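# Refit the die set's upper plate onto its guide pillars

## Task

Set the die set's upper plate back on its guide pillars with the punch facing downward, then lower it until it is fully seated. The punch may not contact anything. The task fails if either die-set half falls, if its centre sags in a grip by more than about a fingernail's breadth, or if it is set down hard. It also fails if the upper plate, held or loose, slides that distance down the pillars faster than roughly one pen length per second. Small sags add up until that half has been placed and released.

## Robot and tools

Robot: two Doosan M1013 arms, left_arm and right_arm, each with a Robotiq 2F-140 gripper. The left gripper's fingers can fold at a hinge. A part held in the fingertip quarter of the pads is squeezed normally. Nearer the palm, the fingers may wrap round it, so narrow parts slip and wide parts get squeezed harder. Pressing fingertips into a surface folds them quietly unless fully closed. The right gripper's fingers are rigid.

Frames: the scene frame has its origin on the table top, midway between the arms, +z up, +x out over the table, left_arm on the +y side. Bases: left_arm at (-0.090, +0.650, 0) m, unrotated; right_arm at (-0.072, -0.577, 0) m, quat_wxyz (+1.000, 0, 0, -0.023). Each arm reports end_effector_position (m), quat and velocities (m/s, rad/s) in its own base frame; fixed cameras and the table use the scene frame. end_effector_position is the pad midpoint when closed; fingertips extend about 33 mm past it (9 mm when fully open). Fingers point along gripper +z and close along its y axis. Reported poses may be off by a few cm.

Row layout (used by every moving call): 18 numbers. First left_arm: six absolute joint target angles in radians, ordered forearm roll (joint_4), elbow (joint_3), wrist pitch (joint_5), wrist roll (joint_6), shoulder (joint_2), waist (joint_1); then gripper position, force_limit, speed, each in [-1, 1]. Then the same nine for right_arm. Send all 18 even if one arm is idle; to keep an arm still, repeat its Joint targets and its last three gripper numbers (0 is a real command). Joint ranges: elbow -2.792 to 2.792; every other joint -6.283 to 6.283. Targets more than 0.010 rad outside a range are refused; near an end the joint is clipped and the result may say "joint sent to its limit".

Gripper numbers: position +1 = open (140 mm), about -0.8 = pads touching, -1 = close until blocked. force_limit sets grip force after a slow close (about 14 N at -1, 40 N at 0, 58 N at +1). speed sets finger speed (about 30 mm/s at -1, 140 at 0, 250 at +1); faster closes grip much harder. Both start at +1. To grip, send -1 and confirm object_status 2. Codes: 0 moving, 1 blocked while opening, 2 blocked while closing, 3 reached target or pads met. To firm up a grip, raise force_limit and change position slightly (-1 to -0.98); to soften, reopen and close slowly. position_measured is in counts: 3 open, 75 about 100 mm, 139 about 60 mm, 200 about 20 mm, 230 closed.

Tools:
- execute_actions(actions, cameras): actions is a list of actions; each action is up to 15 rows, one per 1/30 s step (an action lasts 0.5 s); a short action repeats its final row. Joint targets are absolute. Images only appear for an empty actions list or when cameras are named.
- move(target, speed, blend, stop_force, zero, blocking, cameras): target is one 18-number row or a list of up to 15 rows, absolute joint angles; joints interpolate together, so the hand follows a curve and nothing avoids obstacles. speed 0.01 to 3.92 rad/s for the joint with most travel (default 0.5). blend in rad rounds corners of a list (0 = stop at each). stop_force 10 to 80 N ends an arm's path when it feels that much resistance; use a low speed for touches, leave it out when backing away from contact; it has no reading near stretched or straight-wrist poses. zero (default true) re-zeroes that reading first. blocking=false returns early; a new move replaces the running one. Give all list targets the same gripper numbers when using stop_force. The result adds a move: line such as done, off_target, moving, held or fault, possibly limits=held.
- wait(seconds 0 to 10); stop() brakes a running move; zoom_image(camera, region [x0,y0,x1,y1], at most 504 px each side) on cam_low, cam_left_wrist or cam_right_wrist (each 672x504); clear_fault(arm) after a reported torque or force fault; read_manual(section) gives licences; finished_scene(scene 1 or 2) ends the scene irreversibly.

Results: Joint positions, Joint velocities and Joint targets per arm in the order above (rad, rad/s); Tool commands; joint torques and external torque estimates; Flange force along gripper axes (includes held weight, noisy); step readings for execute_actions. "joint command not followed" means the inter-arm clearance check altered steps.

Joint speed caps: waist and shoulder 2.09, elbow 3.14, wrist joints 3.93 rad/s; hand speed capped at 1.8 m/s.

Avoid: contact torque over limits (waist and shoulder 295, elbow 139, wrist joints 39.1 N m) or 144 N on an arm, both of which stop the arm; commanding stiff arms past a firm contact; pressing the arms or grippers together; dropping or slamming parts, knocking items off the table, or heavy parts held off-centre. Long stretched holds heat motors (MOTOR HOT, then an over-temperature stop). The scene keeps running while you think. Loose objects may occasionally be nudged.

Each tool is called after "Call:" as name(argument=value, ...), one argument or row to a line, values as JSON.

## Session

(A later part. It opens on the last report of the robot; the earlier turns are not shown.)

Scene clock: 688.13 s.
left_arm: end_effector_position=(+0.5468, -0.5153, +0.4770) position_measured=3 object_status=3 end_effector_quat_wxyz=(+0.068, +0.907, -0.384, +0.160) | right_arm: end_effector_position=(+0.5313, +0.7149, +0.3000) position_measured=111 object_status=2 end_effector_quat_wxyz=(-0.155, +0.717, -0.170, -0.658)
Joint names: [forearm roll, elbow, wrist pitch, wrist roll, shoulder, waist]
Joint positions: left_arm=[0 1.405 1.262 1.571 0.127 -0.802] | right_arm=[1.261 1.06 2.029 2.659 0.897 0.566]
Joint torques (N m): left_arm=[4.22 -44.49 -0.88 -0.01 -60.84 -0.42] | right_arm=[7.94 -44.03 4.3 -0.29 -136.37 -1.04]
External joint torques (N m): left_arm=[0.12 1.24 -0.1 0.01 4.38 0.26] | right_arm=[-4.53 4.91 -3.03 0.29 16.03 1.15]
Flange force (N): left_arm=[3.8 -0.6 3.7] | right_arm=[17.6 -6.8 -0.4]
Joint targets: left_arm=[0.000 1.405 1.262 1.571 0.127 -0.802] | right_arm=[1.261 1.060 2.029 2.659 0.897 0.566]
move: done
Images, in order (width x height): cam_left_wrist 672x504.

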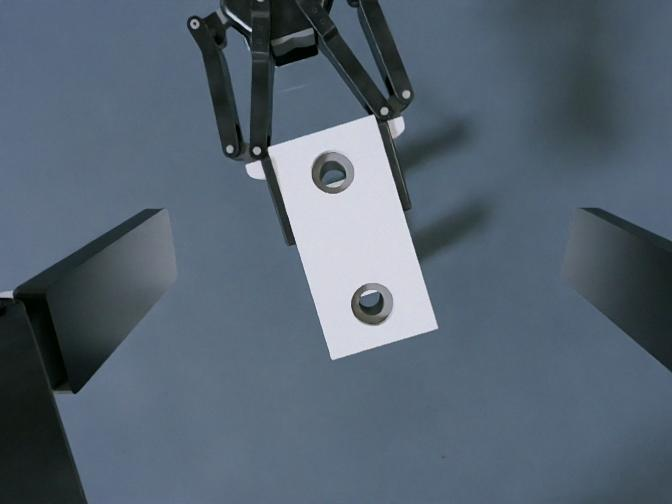

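Call:
move(
  target=[0,1.4157,1.1737,1.571,0.2036,-0.7938,1,1,1,1.217,1.0955,1.997,2.557,0.9584,0.566,-1,1,0.0],
  speed=0.15,
  cameras=["all"],
)

Call:
zoom_image(
  camera="cam_left_wrist",
  region=[290, 200, 390, 300],
)

Call:
zoom_image(
  camera="cam_low",
  region=[140, 170, 290, 280],
)

Call:
move(
  target=[0,1.5907,1.152,1.571,0.0503,-0.8359,1,1,1,1.217,1.0955,1.997,2.557,0.9584,0.566,-1,1,0.0],
  speed=0.4,
  cameras=["cam_left_wrist"],
)

Call:
zoom_image(
  camera="cam_left_wrist",
  region=[290, 200, 390, 300],
)

Scene clock: 733.93 s.
left_arm: end_effector_position=(+0.5836, -0.5443, +0.4198) position_measured=3 object_status=3 end_effector_quat_wxyz=(+0.067, +0.908, -0.381, +0.160) | right_arm: end_effector_position=(+0.5313, +0.7149, +0.2200) position_measured=111 object_status=2 end_effector_quat_wxyz=(-0.155, +0.718, -0.170, -0.657)
Joint names: [forearm roll, elbow, wrist pitch, wrist roll, shoulder, waist]
Joint positions: left_arm=[0 1.416 1.174 1.571 0.204 -0.794] | right_arm=[1.217 1.096 1.997 2.557 0.959 0.566]
Joint torques (N m): left_arm=[4.22 -44.46 -0.88 -0.1 -68.72 -0.61] | right_arm=[7.63 -41.92 5.08 -0.26 -138.32 -1.1]
External joint torques (N m): left_arm=[0.11 1.26 -0.1 0.1 4.49 0.26] | right_arm=[-4.17 3.99 -3.55 0.26 14.98 0.19]
Flange force (N): left_arm=[3.6 -0.7 4.1] | right_arm=[17.2 -6.1 -1.1]
Joint targets: left_arm=[0.000 1.416 1.174 1.571 0.204 -0.794] | right_arm=[1.217 1.095 1.997 2.557 0.958 0.566]
move: done

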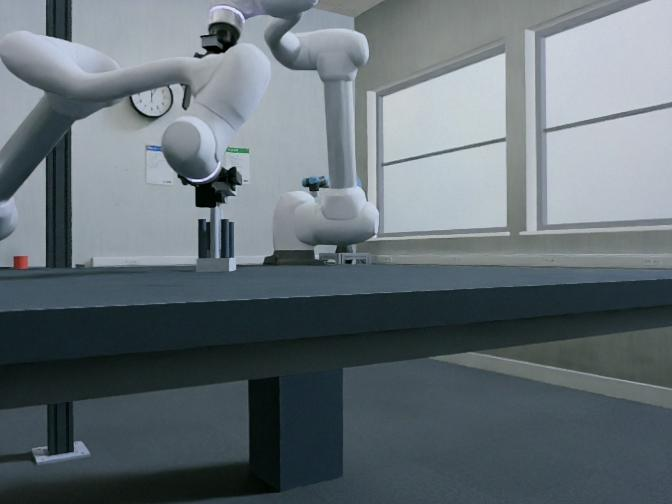

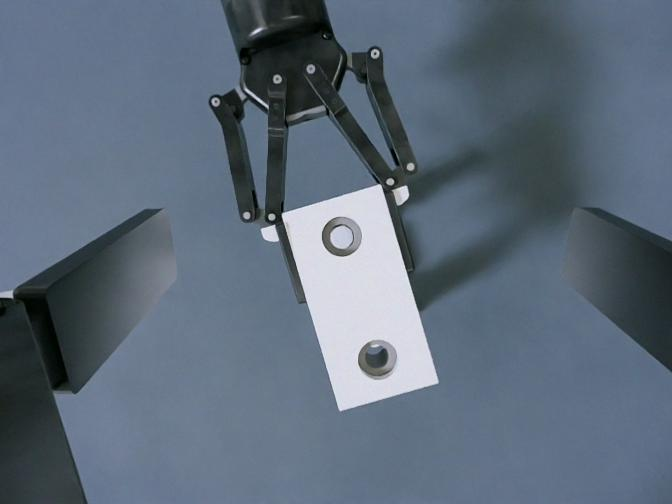

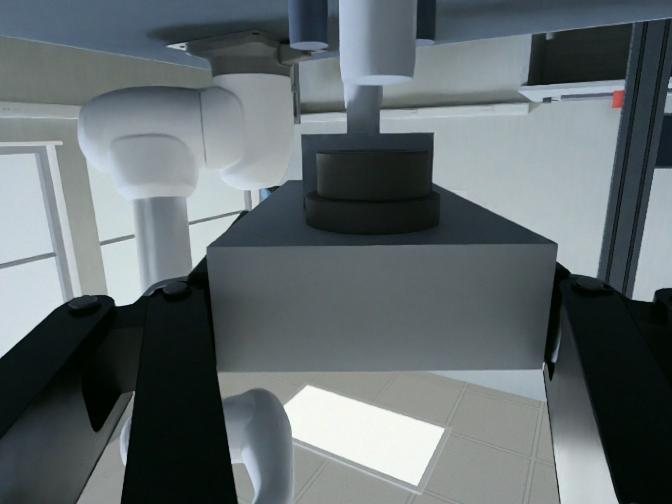

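Scaled by 5.040 from the camera's 672x504 image, which has a finer 960x720 frame.

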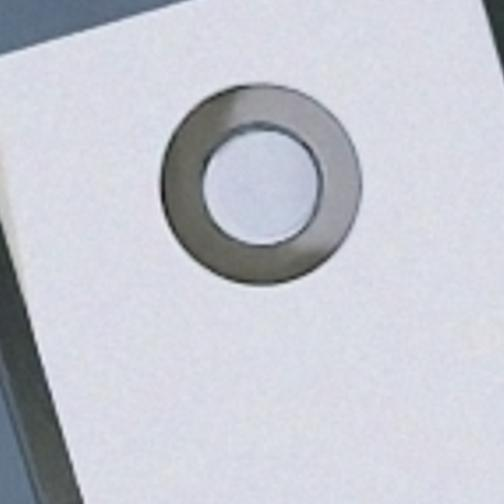

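Scaled by 3.360 from the camera's 672x504 image, which has a finer 960x720 frame.

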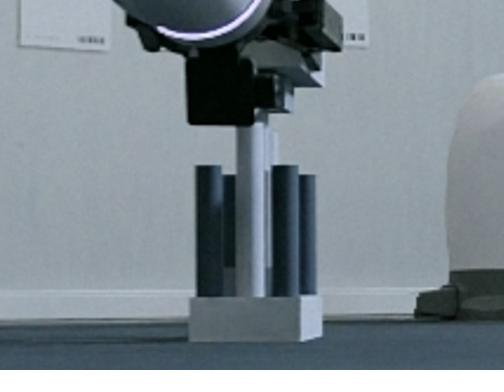

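Scene clock: 734.73 s.
left_arm: end_effector_position=(+0.4965, -0.4980, +0.4201) position_measured=3 object_status=3 end_effector_quat_wxyz=(+0.070, +0.900, -0.400, +0.159) | right_arm: end_effector_position=(+0.5313, +0.7150, +0.2202) position_measured=111 object_status=2 end_effector_quat_wxyz=(-0.155, +0.718, -0.170, -0.657)
Joint names: [forearm roll, elbow, wrist pitch, wrist roll, shoulder, waist]
Joint positions: left_arm=[0 1.591 1.152 1.571 0.05 -0.836] | right_arm=[1.217 1.096 1.997 2.557 0.958 0.566]
Joint torques (N m): left_arm=[4.21 -44.24 -0.89 -0.06 -52.48 -0.45] | right_arm=[7.94 -41.97 5.09 -0.28 -138.54 -1.32]
External joint torques (N m): left_arm=[0.12 1.02 -0.1 0.06 3.95 0.39] | right_arm=[-4.52 4.33 -3.57 0.28 16.07 1.01]
Flange force (N): left_arm=[3.5 -1.0 3.8] | right_arm=[18.3 -6.8 -0.6]
Joint targets: left_arm=[0.000 1.591 1.152 1.571 0.050 -0.836] | right_arm=[1.217 1.095 1.997 2.557 0.958 0.566]
move: done
Images, in order (width x height): cam_left_wrist 672x504.

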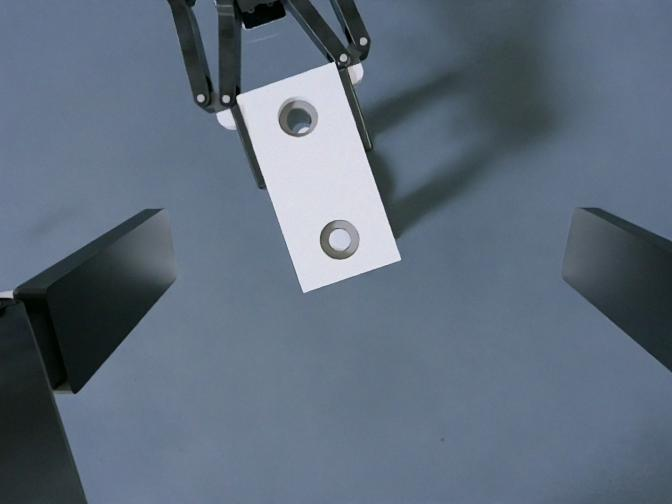

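Scaled by 5.040 from the camera's 672x504 image, which has a finer 960x720 frame.

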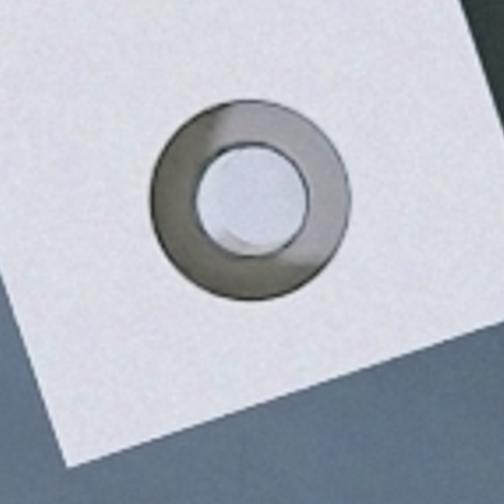

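Call:
zoom_image(
  camera="cam_left_wrist",
  region=[318, 218, 362, 262],
)

Call:
zoom_image(
  camera="cam_left_wrist",
  region=[273, 93, 323, 143],
)

Call:
move(
  target=[0,1.4157,1.1737,1.571,0.2036,-0.7938,1,1,1,1.217,1.0955,1.997,2.557,0.9584,0.566,-1,1,0.0],
  speed=0.4,
  cameras=["cam_left_wrist"],
)

Call:
zoom_image(
  camera="cam_left_wrist",
  region=[320, 215, 364, 259],
)

Call:
zoom_image(
  camera="cam_left_wrist",
  region=[353, 335, 403, 385],
)

Scaled by 11.455 from the camera's 672x504 image, which has a finer 960x720 frame.

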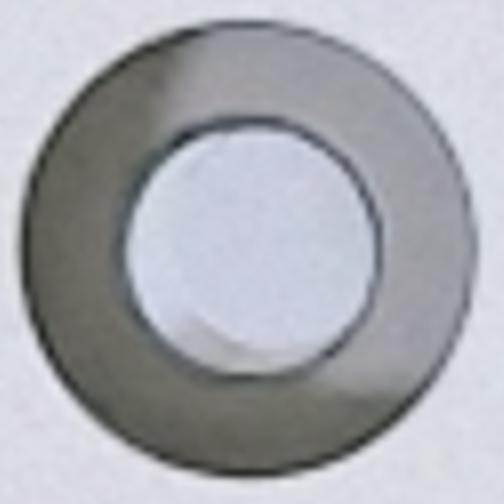

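Scaled by 10.080 from the camera's 672x504 image, which has a finer 960x720 frame.

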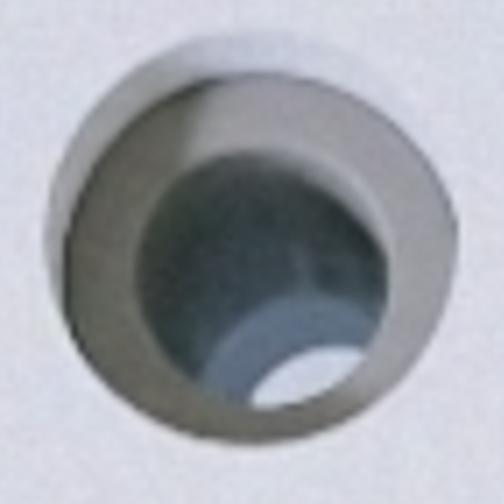

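Scene clock: 749.17 s.
left_arm: end_effector_position=(+0.5836, -0.5443, +0.4199) position_measured=3 object_status=3 end_effector_quat_wxyz=(+0.067, +0.908, -0.381, +0.160) | right_arm: end_effector_position=(+0.5313, +0.7150, +0.2202) position_measured=111 object_status=2 end_effector_quat_wxyz=(-0.155, +0.718, -0.170, -0.657)
Joint names: [forearm roll, elbow, wrist pitch, wrist roll, shoulder, waist]
Joint positions: left_arm=[0 1.416 1.174 1.571 0.204 -0.794] | right_arm=[1.217 1.096 1.997 2.557 0.958 0.566]
Joint torques (N m): left_arm=[4.24 -44.48 -0.87 -0.06 -68.92 -0.54] | right_arm=[7.83 -42.41 5.15 -0.3 -138.48 -1.36]
External joint torques (N m): left_arm=[0.08 1.14 -0.11 0.06 4.27 0.05] | right_arm=[-4.41 4.7 -3.63 0.3 15.79 1.14]
Flange force (N): left_arm=[3.5 -0.4 3.9] | right_arm=[18.1 -5.6 0.3]
Joint targets: left_arm=[0.000 1.416 1.174 1.571 0.204 -0.794] | right_arm=[1.217 1.095 1.997 2.557 0.958 0.566]
move: done
Images, in order (width x height): cam_left_wrist 672x504.

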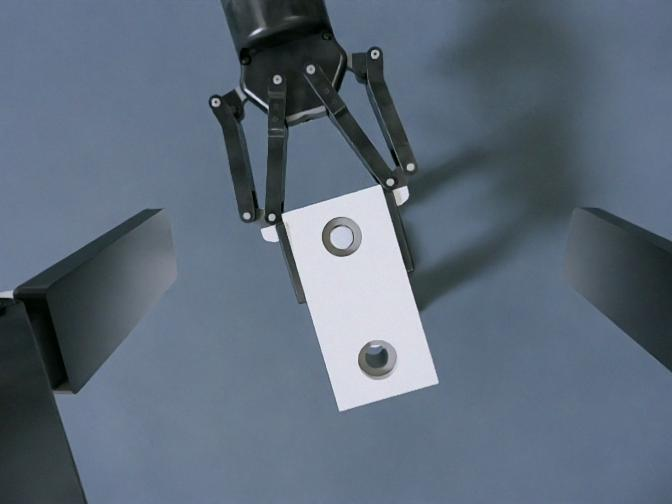

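Scaled by 11.455 from the camera's 672x504 image, which has a finer 960x720 frame.

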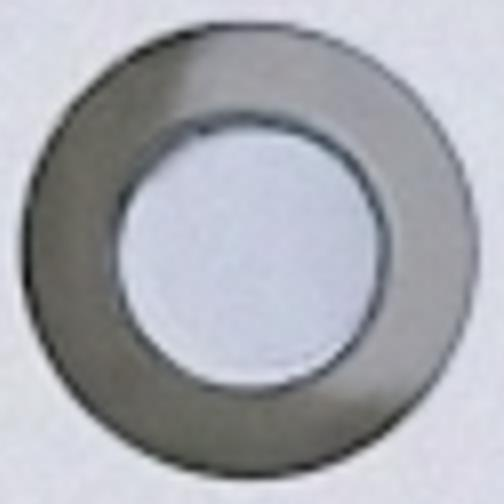

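Scaled by 10.080 from the camera's 672x504 image, which has a finer 960x720 frame.

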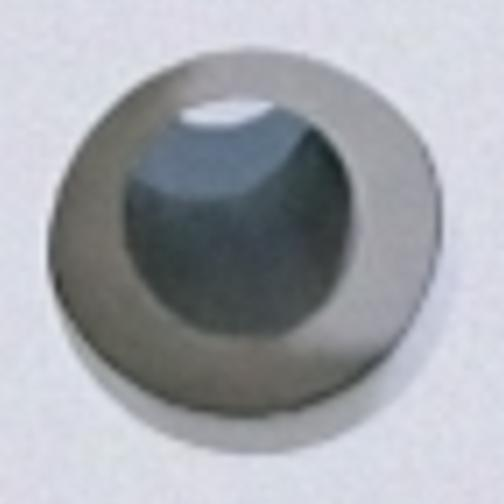

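Call:
move(
  target=[0,1.5692,0.9982,1.571,0.2256,-0.7938,1,1,1,1.217,1.0955,1.997,2.557,0.9584,0.566,-1,1,0.0],
  speed=0.3,
  cameras=["cam_left_wrist"],
)

Call:
zoom_image(
  camera="cam_left_wrist",
  region=[310, 205, 374, 269],
)

Call:
move(
  target=[0,1.7445,0.9725,1.571,0.076,-0.8359,1,1,1,1.217,1.0955,1.997,2.557,0.9584,0.566,-1,1,0.0],
  speed=0.4,
  cameras=["cam_left_wrist"],
)

Call:
zoom_image(
  camera="cam_left_wrist",
  region=[308, 208, 372, 272],
)

Scene clock: 811.27 s.
left_arm: end_effector_position=(+0.5837, -0.5443, +0.3200) position_measured=3 object_status=3 end_effector_quat_wxyz=(+0.067, +0.908, -0.381, +0.160) | right_arm: end_effector_position=(+0.5313, +0.7150, +0.2202) position_measured=111 object_status=2 end_effector_quat_wxyz=(-0.155, +0.718, -0.170, -0.657)
Joint names: [forearm roll, elbow, wrist pitch, wrist roll, shoulder, waist]
Joint positions: left_arm=[0 1.569 0.998 1.571 0.226 -0.794] | right_arm=[1.217 1.095 1.997 2.557 0.958 0.566]
Joint torques (N m): left_arm=[4.13 -43.59 -0.87 -0.06 -70.72 -0.44] | right_arm=[7.86 -42.38 5.12 -0.32 -138.77 -0.68]
External joint torques (N m): left_arm=[0.1 1.29 -0.11 0.06 4.91 0.1] | right_arm=[-4.43 4.45 -3.6 0.32 15.33 0.71]
Flange force (N): left_arm=[3.5 -0.4 5.3] | right_arm=[17.6 -5.4 -0.2]
Joint targets: left_arm=[0.000 1.569 0.998 1.571 0.226 -0.794] | right_arm=[1.217 1.095 1.997 2.557 0.958 0.566]
move: done
Images, in order (width x height): cam_left_wrist 672x504.

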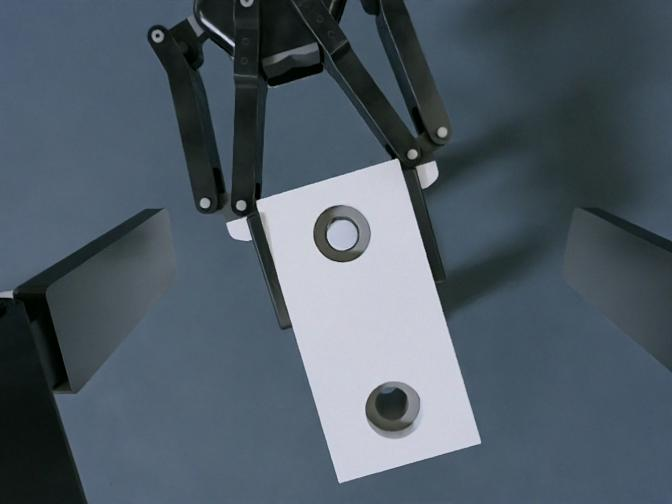

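Scaled by 7.875 from the camera's 672x504 image, which has a finer 960x720 frame.

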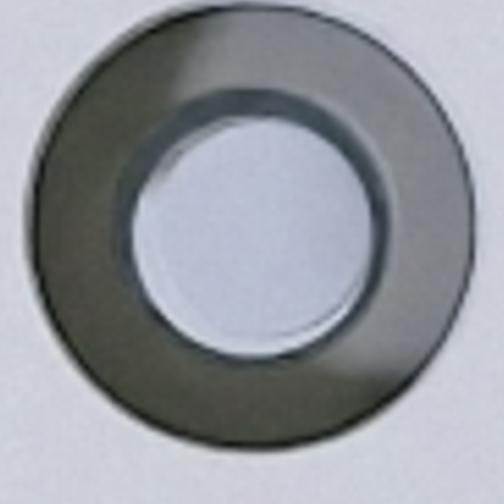

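Scene clock: 812.07 s.
left_arm: end_effector_position=(+0.4965, -0.4979, +0.3201) position_measured=3 object_status=3 end_effector_quat_wxyz=(+0.070, +0.900, -0.400, +0.159) | right_arm: end_effector_position=(+0.5313, +0.7150, +0.2202) position_measured=111 object_status=2 end_effector_quat_wxyz=(-0.155, +0.718, -0.170, -0.657)
Joint names: [forearm roll, elbow, wrist pitch, wrist roll, shoulder, waist]
Joint positions: left_arm=[0 1.744 0.972 1.571 0.076 -0.836] | right_arm=[1.217 1.095 1.997 2.557 0.958 0.566]
Joint torques (N m): left_arm=[4.09 -43.07 -0.9 -0.06 -54.08 -0.45] | right_arm=[7.73 -42.33 5.08 -0.26 -138.82 -0.94]
External joint torques (N m): left_arm=[0.13 1.06 -0.09 0.06 4.04 0.53] | right_arm=[-4.31 4.46 -3.55 0.26 15.5 1.06]
Flange force (N): left_arm=[3.2 -1.2 4.6] | right_arm=[17.8 -5.8 0.0]
Joint targets: left_arm=[0.000 1.744 0.973 1.571 0.076 -0.836] | right_arm=[1.217 1.095 1.997 2.557 0.958 0.566]
move: done
Images, in order (width x height): cam_left_wrist 672x504.

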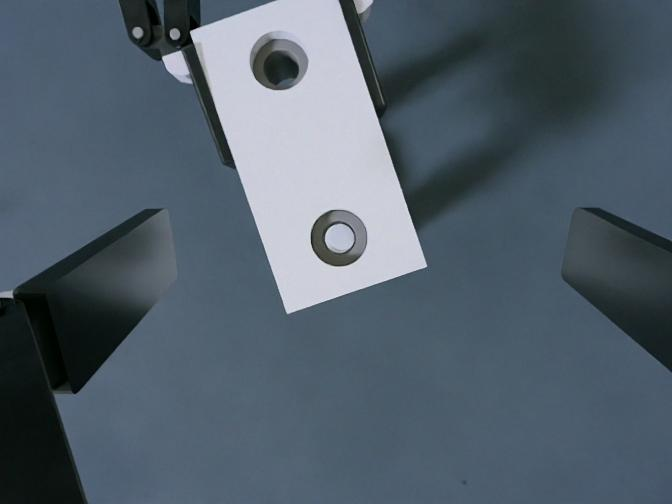

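Scaled by 7.875 from the camera's 672x504 image, which has a finer 960x720 frame.

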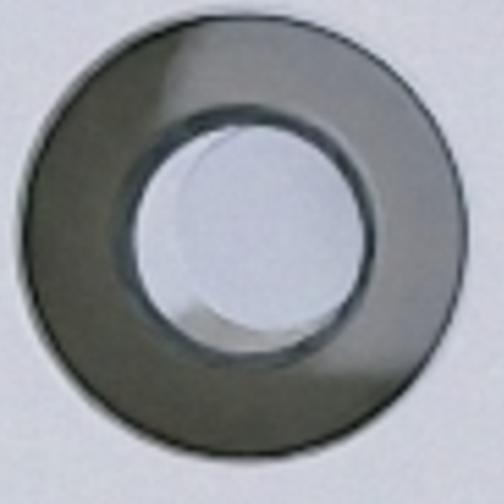

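Call:
move(
  target=[0,1.7445,0.9725,1.571,0.076,-0.8359,1,1,1,1.2018,1.0677,2.0216,2.5513,0.9822,0.5712,-1,1,0.0],
  speed=0.1,
  cameras=["cam_left_wrist"],
)

Call:
zoom_image(
  camera="cam_left_wrist",
  region=[308, 208, 372, 272],
)

Call:
move(
  target=[0,1.5692,0.9982,1.571,0.2256,-0.7938,1,1,1,1.2018,1.0677,2.0216,2.5513,0.9822,0.5712,-1,1,0.0],
  speed=0.4,
  cameras=["cam_left_wrist"],
)

Call:
zoom_image(
  camera="cam_left_wrist",
  region=[310, 205, 374, 269],
)

Scene clock: 910.27 s.
left_arm: end_effector_position=(+0.4965, -0.4979, +0.3200) position_measured=3 object_status=3 end_effector_quat_wxyz=(+0.070, +0.900, -0.400, +0.158) | right_arm: end_effector_position=(+0.5315, +0.7144, +0.2100) position_measured=111 object_status=2 end_effector_quat_wxyz=(-0.145, +0.720, -0.158, -0.660)
Joint names: [forearm roll, elbow, wrist pitch, wrist roll, shoulder, waist]
Joint positions: left_arm=[0 1.745 0.973 1.571 0.076 -0.836] | right_arm=[1.202 1.068 2.022 2.551 0.982 0.571]
Joint torques (N m): left_arm=[4.11 -43.13 -0.87 -0.07 -54.08 -0.45] | right_arm=[7.76 -41.92 5.18 -0.27 -140.19 -0.88]
External joint torques (N m): left_arm=[0.09 1.23 -0.11 0.07 4.47 0.31] | right_arm=[-4.31 4.07 -3.64 0.27 15.55 0.96]
Flange force (N): left_arm=[3.4 -0.9 5.2] | right_arm=[17.9 -6.6 -0.7]
Joint targets: left_arm=[0.000 1.744 0.973 1.571 0.076 -0.836] | right_arm=[1.202 1.068 2.022 2.551 0.982 0.571]
move: done
Images, in order (width x height): cam_left_wrist 672x504.

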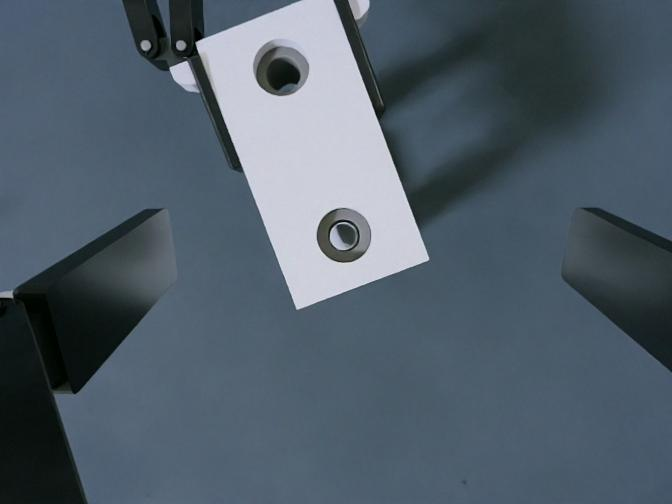

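Scaled by 7.875 from the camera's 672x504 image, which has a finer 960x720 frame.

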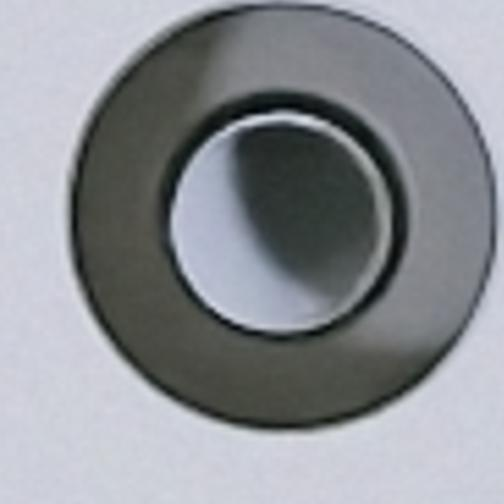

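Scene clock: 911.07 s.
left_arm: end_effector_position=(+0.5836, -0.5443, +0.3200) position_measured=3 object_status=3 end_effector_quat_wxyz=(+0.067, +0.908, -0.381, +0.160) | right_arm: end_effector_position=(+0.5315, +0.7144, +0.2100) position_measured=111 object_status=2 end_effector_quat_wxyz=(-0.145, +0.720, -0.158, -0.660)
Joint names: [forearm roll, elbow, wrist pitch, wrist roll, shoulder, waist]
Joint positions: left_arm=[0 1.569 0.998 1.571 0.226 -0.794] | right_arm=[1.202 1.068 2.022 2.551 0.982 0.571]
Joint torques (N m): left_arm=[4.11 -43.26 -0.87 -0.06 -70.18 -0.71] | right_arm=[7.77 -42.22 5.09 -0.3 -140.08 -0.5]
External joint torques (N m): left_arm=[0.1 1.08 -0.11 0.06 4.61 0.38] | right_arm=[-4.3 4.24 -3.55 0.3 15.03 0.46]
Flange force (N): left_arm=[3.6 -0.8 4.9] | right_arm=[17.4 -5.2 -0.6]
Joint targets: left_arm=[0.000 1.569 0.998 1.571 0.226 -0.794] | right_arm=[1.202 1.068 2.022 2.551 0.982 0.571]
move: done
Images, in order (width x height): cam_left_wrist 672x504.

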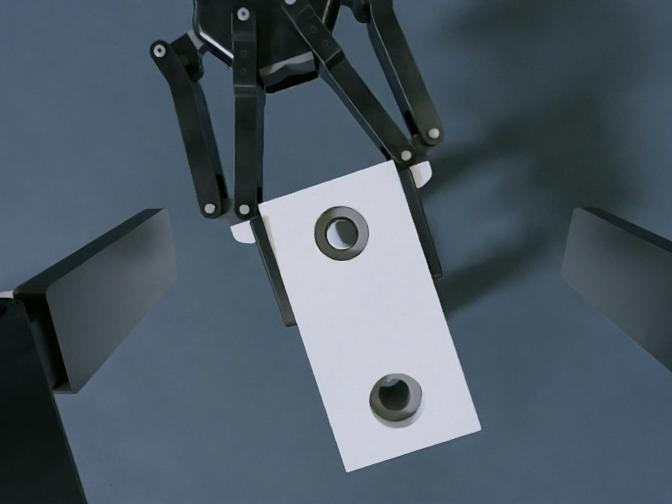

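Scaled by 7.875 from the camera's 672x504 image, which has a finer 960x720 frame.

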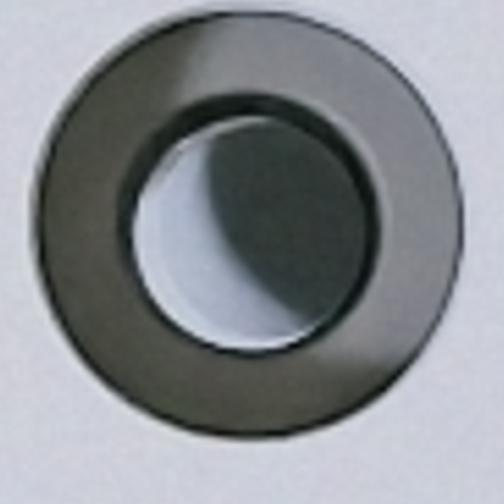

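Call:
move(
  target=[0,1.5692,0.9982,1.571,0.2256,-0.7938,1,1,1,1.1854,1.0754,2.0080,2.5132,1.0116,0.5712,-1,1,0.0],
  speed=0.02,
  stop_force=15,
  cameras=["all"],
)

Call:
zoom_image(
  camera="cam_left_wrist",
  region=[310, 205, 374, 269],
)

Scene clock: 928.93 s.
left_arm: end_effector_position=(+0.5836, -0.5443, +0.3201) position_measured=3 object_status=3 end_effector_quat_wxyz=(+0.067, +0.908, -0.381, +0.160) | right_arm: end_effector_position=(+0.5316, +0.7145, +0.2008) position_measured=111 object_status=2 end_effector_quat_wxyz=(-0.145, +0.720, -0.158, -0.660)
Joint names: [forearm roll, elbow, wrist pitch, wrist roll, shoulder, waist]
Joint positions: left_arm=[0 1.569 0.998 1.571 0.226 -0.794] | right_arm=[1.197 1.07 2.018 2.54 0.99 0.571]
Joint torques (N m): left_arm=[4.11 -43.4 -0.89 -0.05 -70 -0.43] | right_arm=[2.56 -35.02 0.91 -0.52 -121.45 -0.33]
External joint torques (N m): left_arm=[0.12 1.11 -0.1 0.05 4.24 0.15] | right_arm=[0.87 -2.66 0.65 0.52 -3.5 0.98]
Flange force (N): left_arm=[3.1 -0.5 4.5] | right_arm=[-4.8 -5.1 -2.1]
Joint targets: left_arm=[0.000 1.569 0.998 1.571 0.226 -0.794] | right_arm=[1.197 1.070 2.018 2.540 0.990 0.571]
move: contact (right_arm); right_arm: the wrist roll is farthest, 0.027 rad from its target

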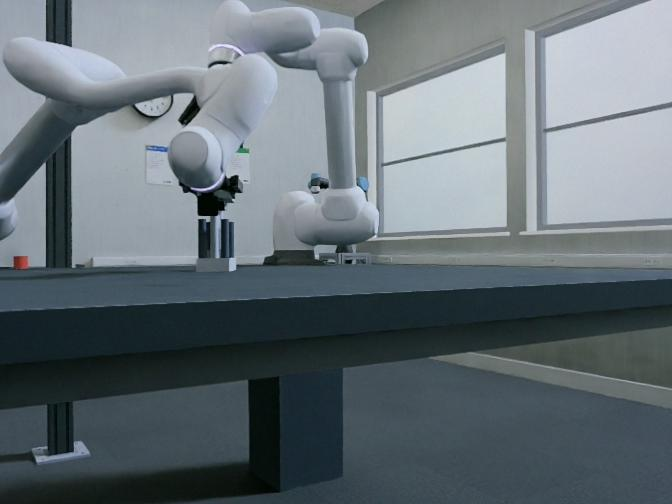

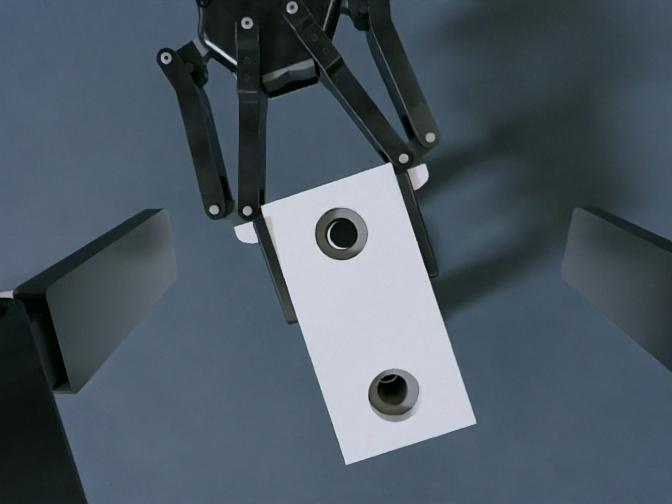

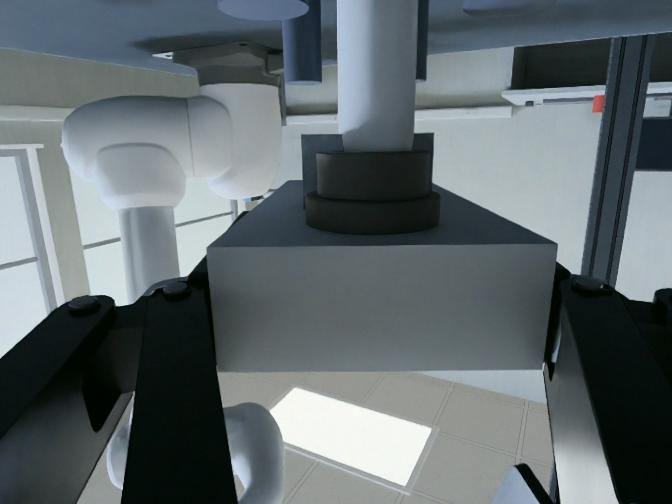

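Scaled by 7.875 from the camera's 672x504 image, which has a finer 960x720 frame.

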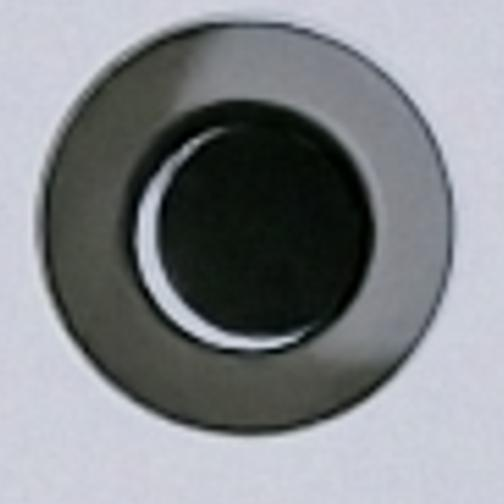

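Call:
move(
  target=[0,1.7445,0.9725,1.571,0.076,-0.8359,1,1,1,1.1986,1.0692,2.0190,2.5439,0.9879,0.5712,-1,1,0.0],
  speed=0.4,
  cameras=["cam_left_wrist"],
)

Call:
zoom_image(
  camera="cam_left_wrist",
  region=[308, 208, 372, 272],
)

Call:
move(
  target=[0,1.5692,0.9982,1.571,0.2256,-0.7938,1,1,1,1.1986,1.0692,2.0190,2.5439,0.9879,0.5712,-1,1,0.0],
  speed=0.4,
  cameras=["cam_left_wrist"],
)

Call:
zoom_image(
  camera="cam_left_wrist",
  region=[310, 205, 374, 269],
)

Scene clock: 944.60 s.
left_arm: end_effector_position=(+0.4965, -0.4979, +0.3201) position_measured=3 object_status=3 end_effector_quat_wxyz=(+0.070, +0.900, -0.400, +0.159) | right_arm: end_effector_position=(+0.5316, +0.7145, +0.2035) position_measured=111 object_status=2 end_effector_quat_wxyz=(-0.145, +0.720, -0.158, -0.660)
Joint names: [forearm roll, elbow, wrist pitch, wrist roll, shoulder, waist]
Joint positions: left_arm=[0 1.744 0.972 1.571 0.076 -0.836] | right_arm=[1.199 1.069 2.019 2.544 0.988 0.571]
Joint torques (N m): left_arm=[4.1 -43.28 -0.89 -0.07 -53.89 -0.73] | right_arm=[7.77 -41.79 5.16 -0.35 -139.75 -1.13]
External joint torques (N m): left_arm=[0.12 1.3 -0.09 0.07 4.06 0.7] | right_arm=[-4.29 3.85 -3.6 0.35 14.36 0.75]
Flange force (N): left_arm=[2.7 -1.5 4.8] | right_arm=[16.7 -5.5 -0.5]
Joint targets: left_arm=[0.000 1.744 0.973 1.571 0.076 -0.836] | right_arm=[1.199 1.069 2.019 2.544 0.988 0.571]
move: done
Images, in order (width x height): cam_left_wrist 672x504.

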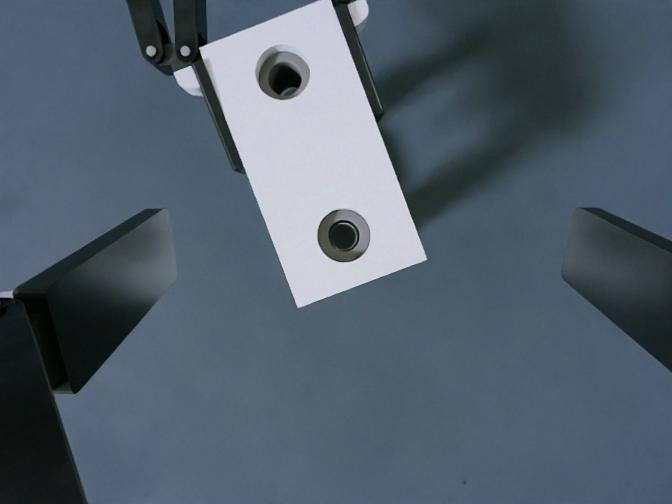

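Scaled by 7.875 from the camera's 672x504 image, which has a finer 960x720 frame.

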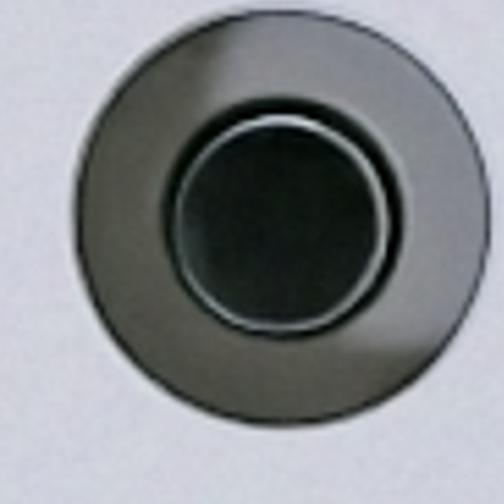

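Scene clock: 945.40 s.
left_arm: end_effector_position=(+0.5836, -0.5443, +0.3200) position_measured=3 object_status=3 end_effector_quat_wxyz=(+0.067, +0.908, -0.381, +0.160) | right_arm: end_effector_position=(+0.5316, +0.7145, +0.2035) position_measured=111 object_status=2 end_effector_quat_wxyz=(-0.145, +0.720, -0.158, -0.660)
Joint names: [forearm roll, elbow, wrist pitch, wrist roll, shoulder, waist]
Joint positions: left_arm=[0 1.569 0.998 1.571 0.226 -0.794] | right_arm=[1.199 1.069 2.019 2.544 0.988 0.571]
Joint torques (N m): left_arm=[4.1 -42.95 -0.9 -0.05 -70.24 -0.61] | right_arm=[7.81 -41.88 5.17 -0.31 -139.91 -1.4]
External joint torques (N m): left_arm=[0.15 0.58 -0.08 0.05 3.98 0.44] | right_arm=[-4.36 4.26 -3.61 0.31 15.42 1.26]
Flange force (N): left_arm=[4.0 -0.9 4.0] | right_arm=[17.8 -5.9 -0.1]
Joint targets: left_arm=[0.000 1.569 0.998 1.571 0.226 -0.794] | right_arm=[1.199 1.069 2.019 2.544 0.988 0.571]
move: done
Images, in order (width x height): cam_left_wrist 672x504.

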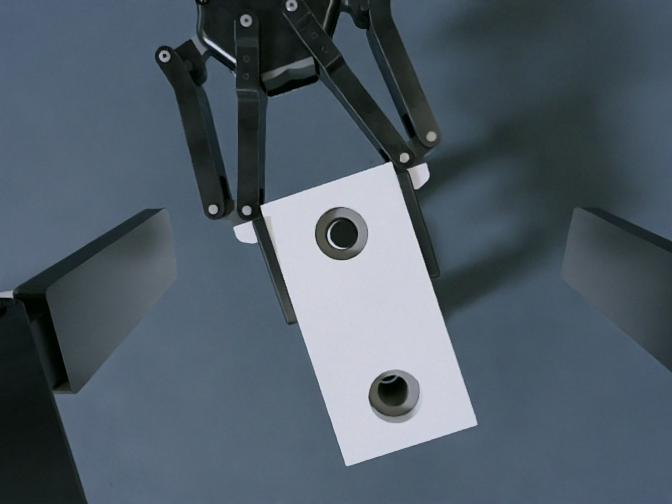

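Scaled by 7.875 from the camera's 672x504 image, which has a finer 960x720 frame.

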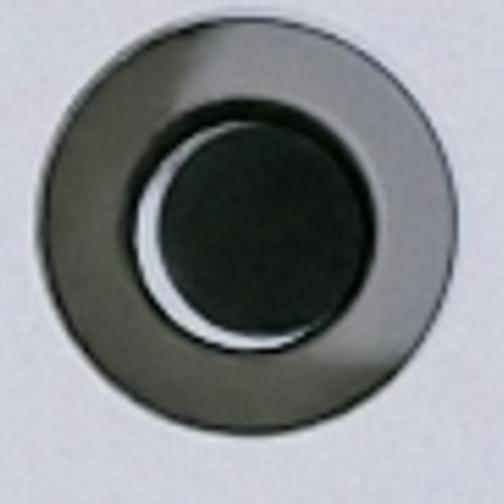

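Call:
move(
  target=[0,1.5692,0.9982,1.571,0.2256,-0.7938,1,1,1,1.2008,1.0823,2.0098,2.5400,0.9816,0.5687,-1,1,0.0],
  speed=0.05,
  cameras=["cam_left_wrist"],
)

Call:
zoom_image(
  camera="cam_left_wrist",
  region=[310, 205, 374, 269],
)

Call:
move(
  target=[0,1.5692,0.9982,1.571,0.2256,-0.7938,1,1,1,1.1880,1.0881,1.9988,2.5094,1.0055,0.5687,-1,1,0.0],
  speed=0.02,
  stop_force=15,
  cameras=["cam_left_wrist","cam_right_wrist"],
)

Call:
zoom_image(
  camera="cam_left_wrist",
  region=[310, 205, 374, 269],
)

Scene clock: 1000.17 s.
left_arm: end_effector_position=(+0.5836, -0.5443, +0.3201) position_measured=3 object_status=3 end_effector_quat_wxyz=(+0.067, +0.908, -0.381, +0.160) | right_arm: end_effector_position=(+0.5312, +0.7135, +0.2035) position_measured=111 object_status=2 end_effector_quat_wxyz=(-0.148, +0.719, -0.162, -0.659)
Joint names: [forearm roll, elbow, wrist pitch, wrist roll, shoulder, waist]
Joint positions: left_arm=[0 1.569 0.998 1.571 0.226 -0.794] | right_arm=[1.201 1.082 2.01 2.54 0.982 0.569]
Joint torques (N m): left_arm=[4.11 -43.52 -0.9 -0.06 -69.91 -0.59] | right_arm=[7.83 -41.81 5.21 -0.31 -139.38 -0.82]
External joint torques (N m): left_arm=[0.11 1.27 -0.09 0.06 4.27 0.28] | right_arm=[-4.41 4.47 -3.65 0.31 15.94 0.88]
Flange force (N): left_arm=[2.7 -0.7 4.7] | right_arm=[18.3 -5.8 -0.4]
Joint targets: left_arm=[0.000 1.569 0.998 1.571 0.226 -0.794] | right_arm=[1.201 1.082 2.010 2.540 0.982 0.569]
move: done
Images, in order (width x height): cam_left_wrist 672x504.

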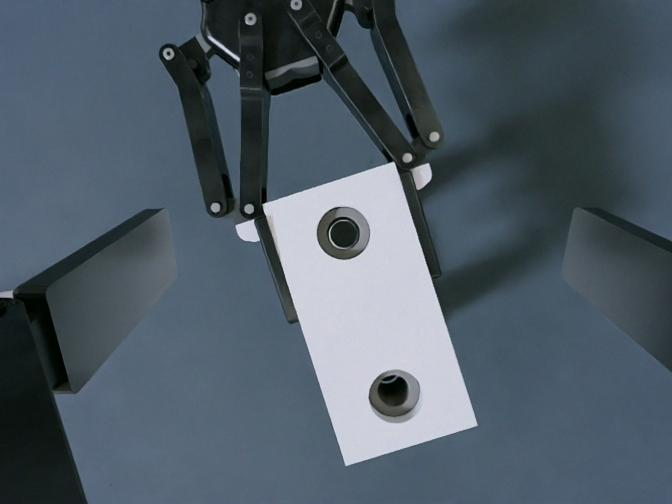

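Scaled by 7.875 from the camera's 672x504 image, which has a finer 960x720 frame.

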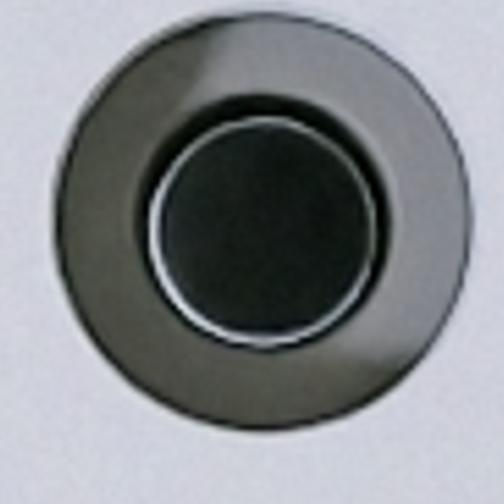

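Scene clock: 1001.83 s.
left_arm: end_effector_position=(+0.5836, -0.5443, +0.3201) position_measured=3 object_status=3 end_effector_quat_wxyz=(+0.067, +0.908, -0.381, +0.160) | right_arm: end_effector_position=(+0.5313, +0.7136, +0.1850) position_measured=111 object_status=2 end_effector_quat_wxyz=(-0.148, +0.719, -0.162, -0.659)
Joint names: [forearm roll, elbow, wrist pitch, wrist roll, shoulder, waist]
Joint positions: left_arm=[0 1.569 0.998 1.571 0.226 -0.794] | right_arm=[1.192 1.086 2.002 2.519 0.998 0.569]
Joint torques (N m): left_arm=[4.13 -43.35 -0.88 -0.06 -70.28 -0.65] | right_arm=[3.99 -36.49 2.25 0.37 -127.25 2.01]
External joint torques (N m): left_arm=[0.1 1.07 -0.1 0.06 4.4 0.59] | right_arm=[-0.56 -0.62 -0.64 -0.37 2.92 -2.37]
Flange force (N): left_arm=[3.4 -1.1 4.7] | right_arm=[3.8 -3.3 -4.3]
Joint targets: left_arm=[0.000 1.569 0.998 1.571 0.226 -0.794] | right_arm=[1.192 1.086 2.002 2.519 0.998 0.569]
move: contact (right_arm)
Images, in order (width x height): cam_left_wrist 672x504, cam_right_wrist 672x504.

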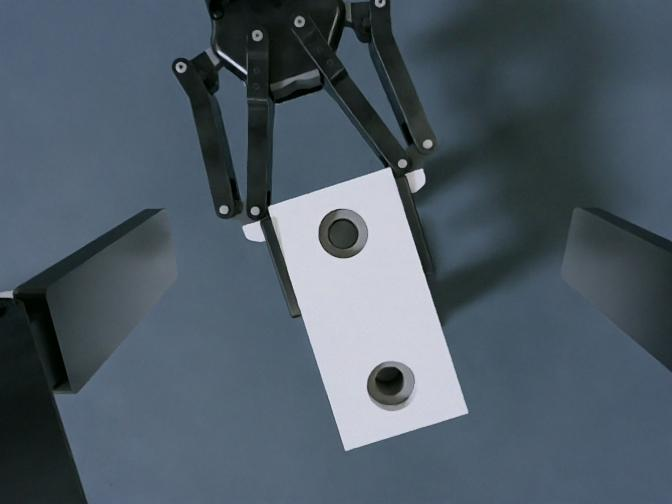

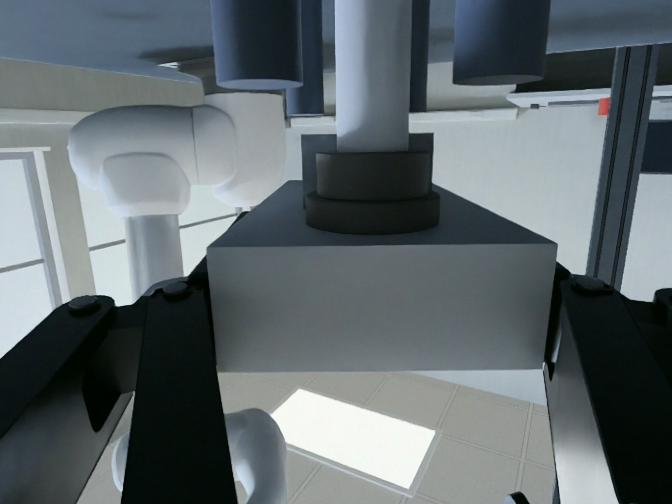

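Scaled by 7.875 from the camera's 672x504 image, which has a finer 960x720 frame.

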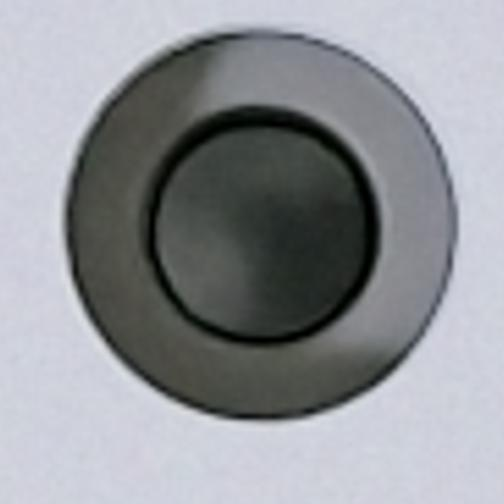

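Call:
move(
  target=[
    [0,1.5692,0.9982,1.571,0.2256,-0.7938,1,1,1,1.1880,1.0881,1.9988,2.5094,1.0055,0.5687,-1,1,0.0],
    [0,1.5692,0.9982,1.571,0.2256,-0.7938,1,1,1,1.1733,1.0921,1.9854,2.4736,1.0369,0.5687,-1,1,0.0],
  ],
  speed=0.02,
  stop_force=25,
  cameras=["cam_left_wrist","cam_right_wrist"],
)

Call:
zoom_image(
  camera="cam_left_wrist",
  region=[310, 205, 374, 269],
)

Scene clock: 1021.83 s.
left_arm: end_effector_position=(+0.5836, -0.5443, +0.3201) position_measured=3 object_status=3 end_effector_quat_wxyz=(+0.067, +0.908, -0.381, +0.160) | right_arm: end_effector_position=(+0.5313, +0.7136, +0.1479) position_measured=111 object_status=2 end_effector_quat_wxyz=(-0.148, +0.719, -0.161, -0.659)
Joint names: [forearm roll, elbow, wrist pitch, wrist roll, shoulder, waist]
Joint positions: left_arm=[0 1.569 0.998 1.571 0.226 -0.794] | right_arm=[1.176 1.091 1.988 2.478 1.032 0.569]
Joint torques (N m): left_arm=[4.14 -43.41 -0.87 -0.06 -70.23 -0.59] | right_arm=[-3.2 -24.09 -4.04 0.28 -96.25 5.06]
External joint torques (N m): left_arm=[0.1 1.14 -0.11 0.06 4.46 0.53] | right_arm=[6.56 -12.06 5.72 -0.28 -28.58 -4.79]
Flange force (N): left_arm=[3.3 -1.1 4.8] | right_arm=[-32.4 -0.2 -8.7]
Joint targets: left_arm=[0.000 1.569 0.998 1.571 0.226 -0.794] | right_arm=[1.176 1.091 1.988 2.478 1.032 0.569]
move: contact (right_arm); path passed 1 of 2 targets
Images, in order (width x height): cam_left_wrist 672x504, cam_right_wrist 672x504.

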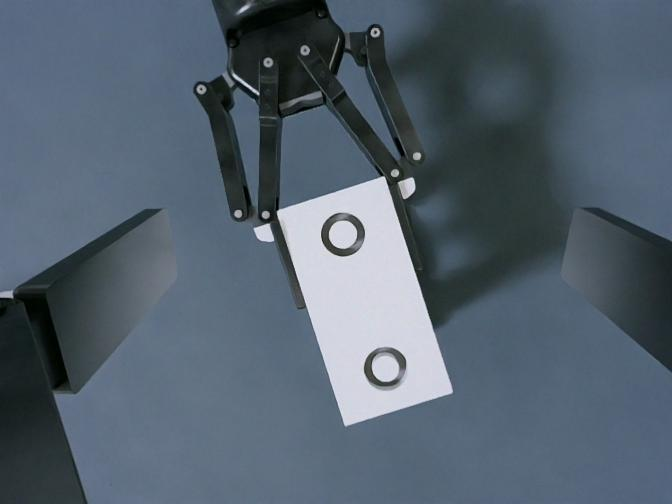

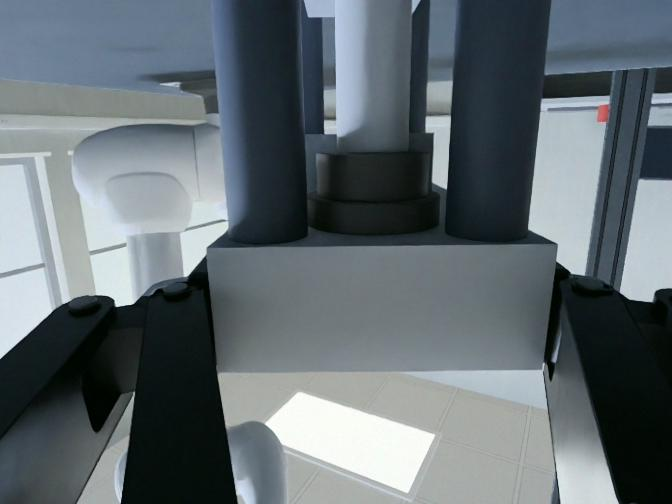

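Scaled by 7.875 from the camera's 672x504 image, which has a finer 960x720 frame.

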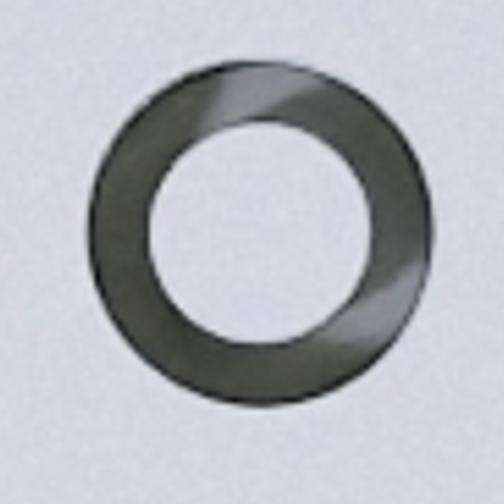

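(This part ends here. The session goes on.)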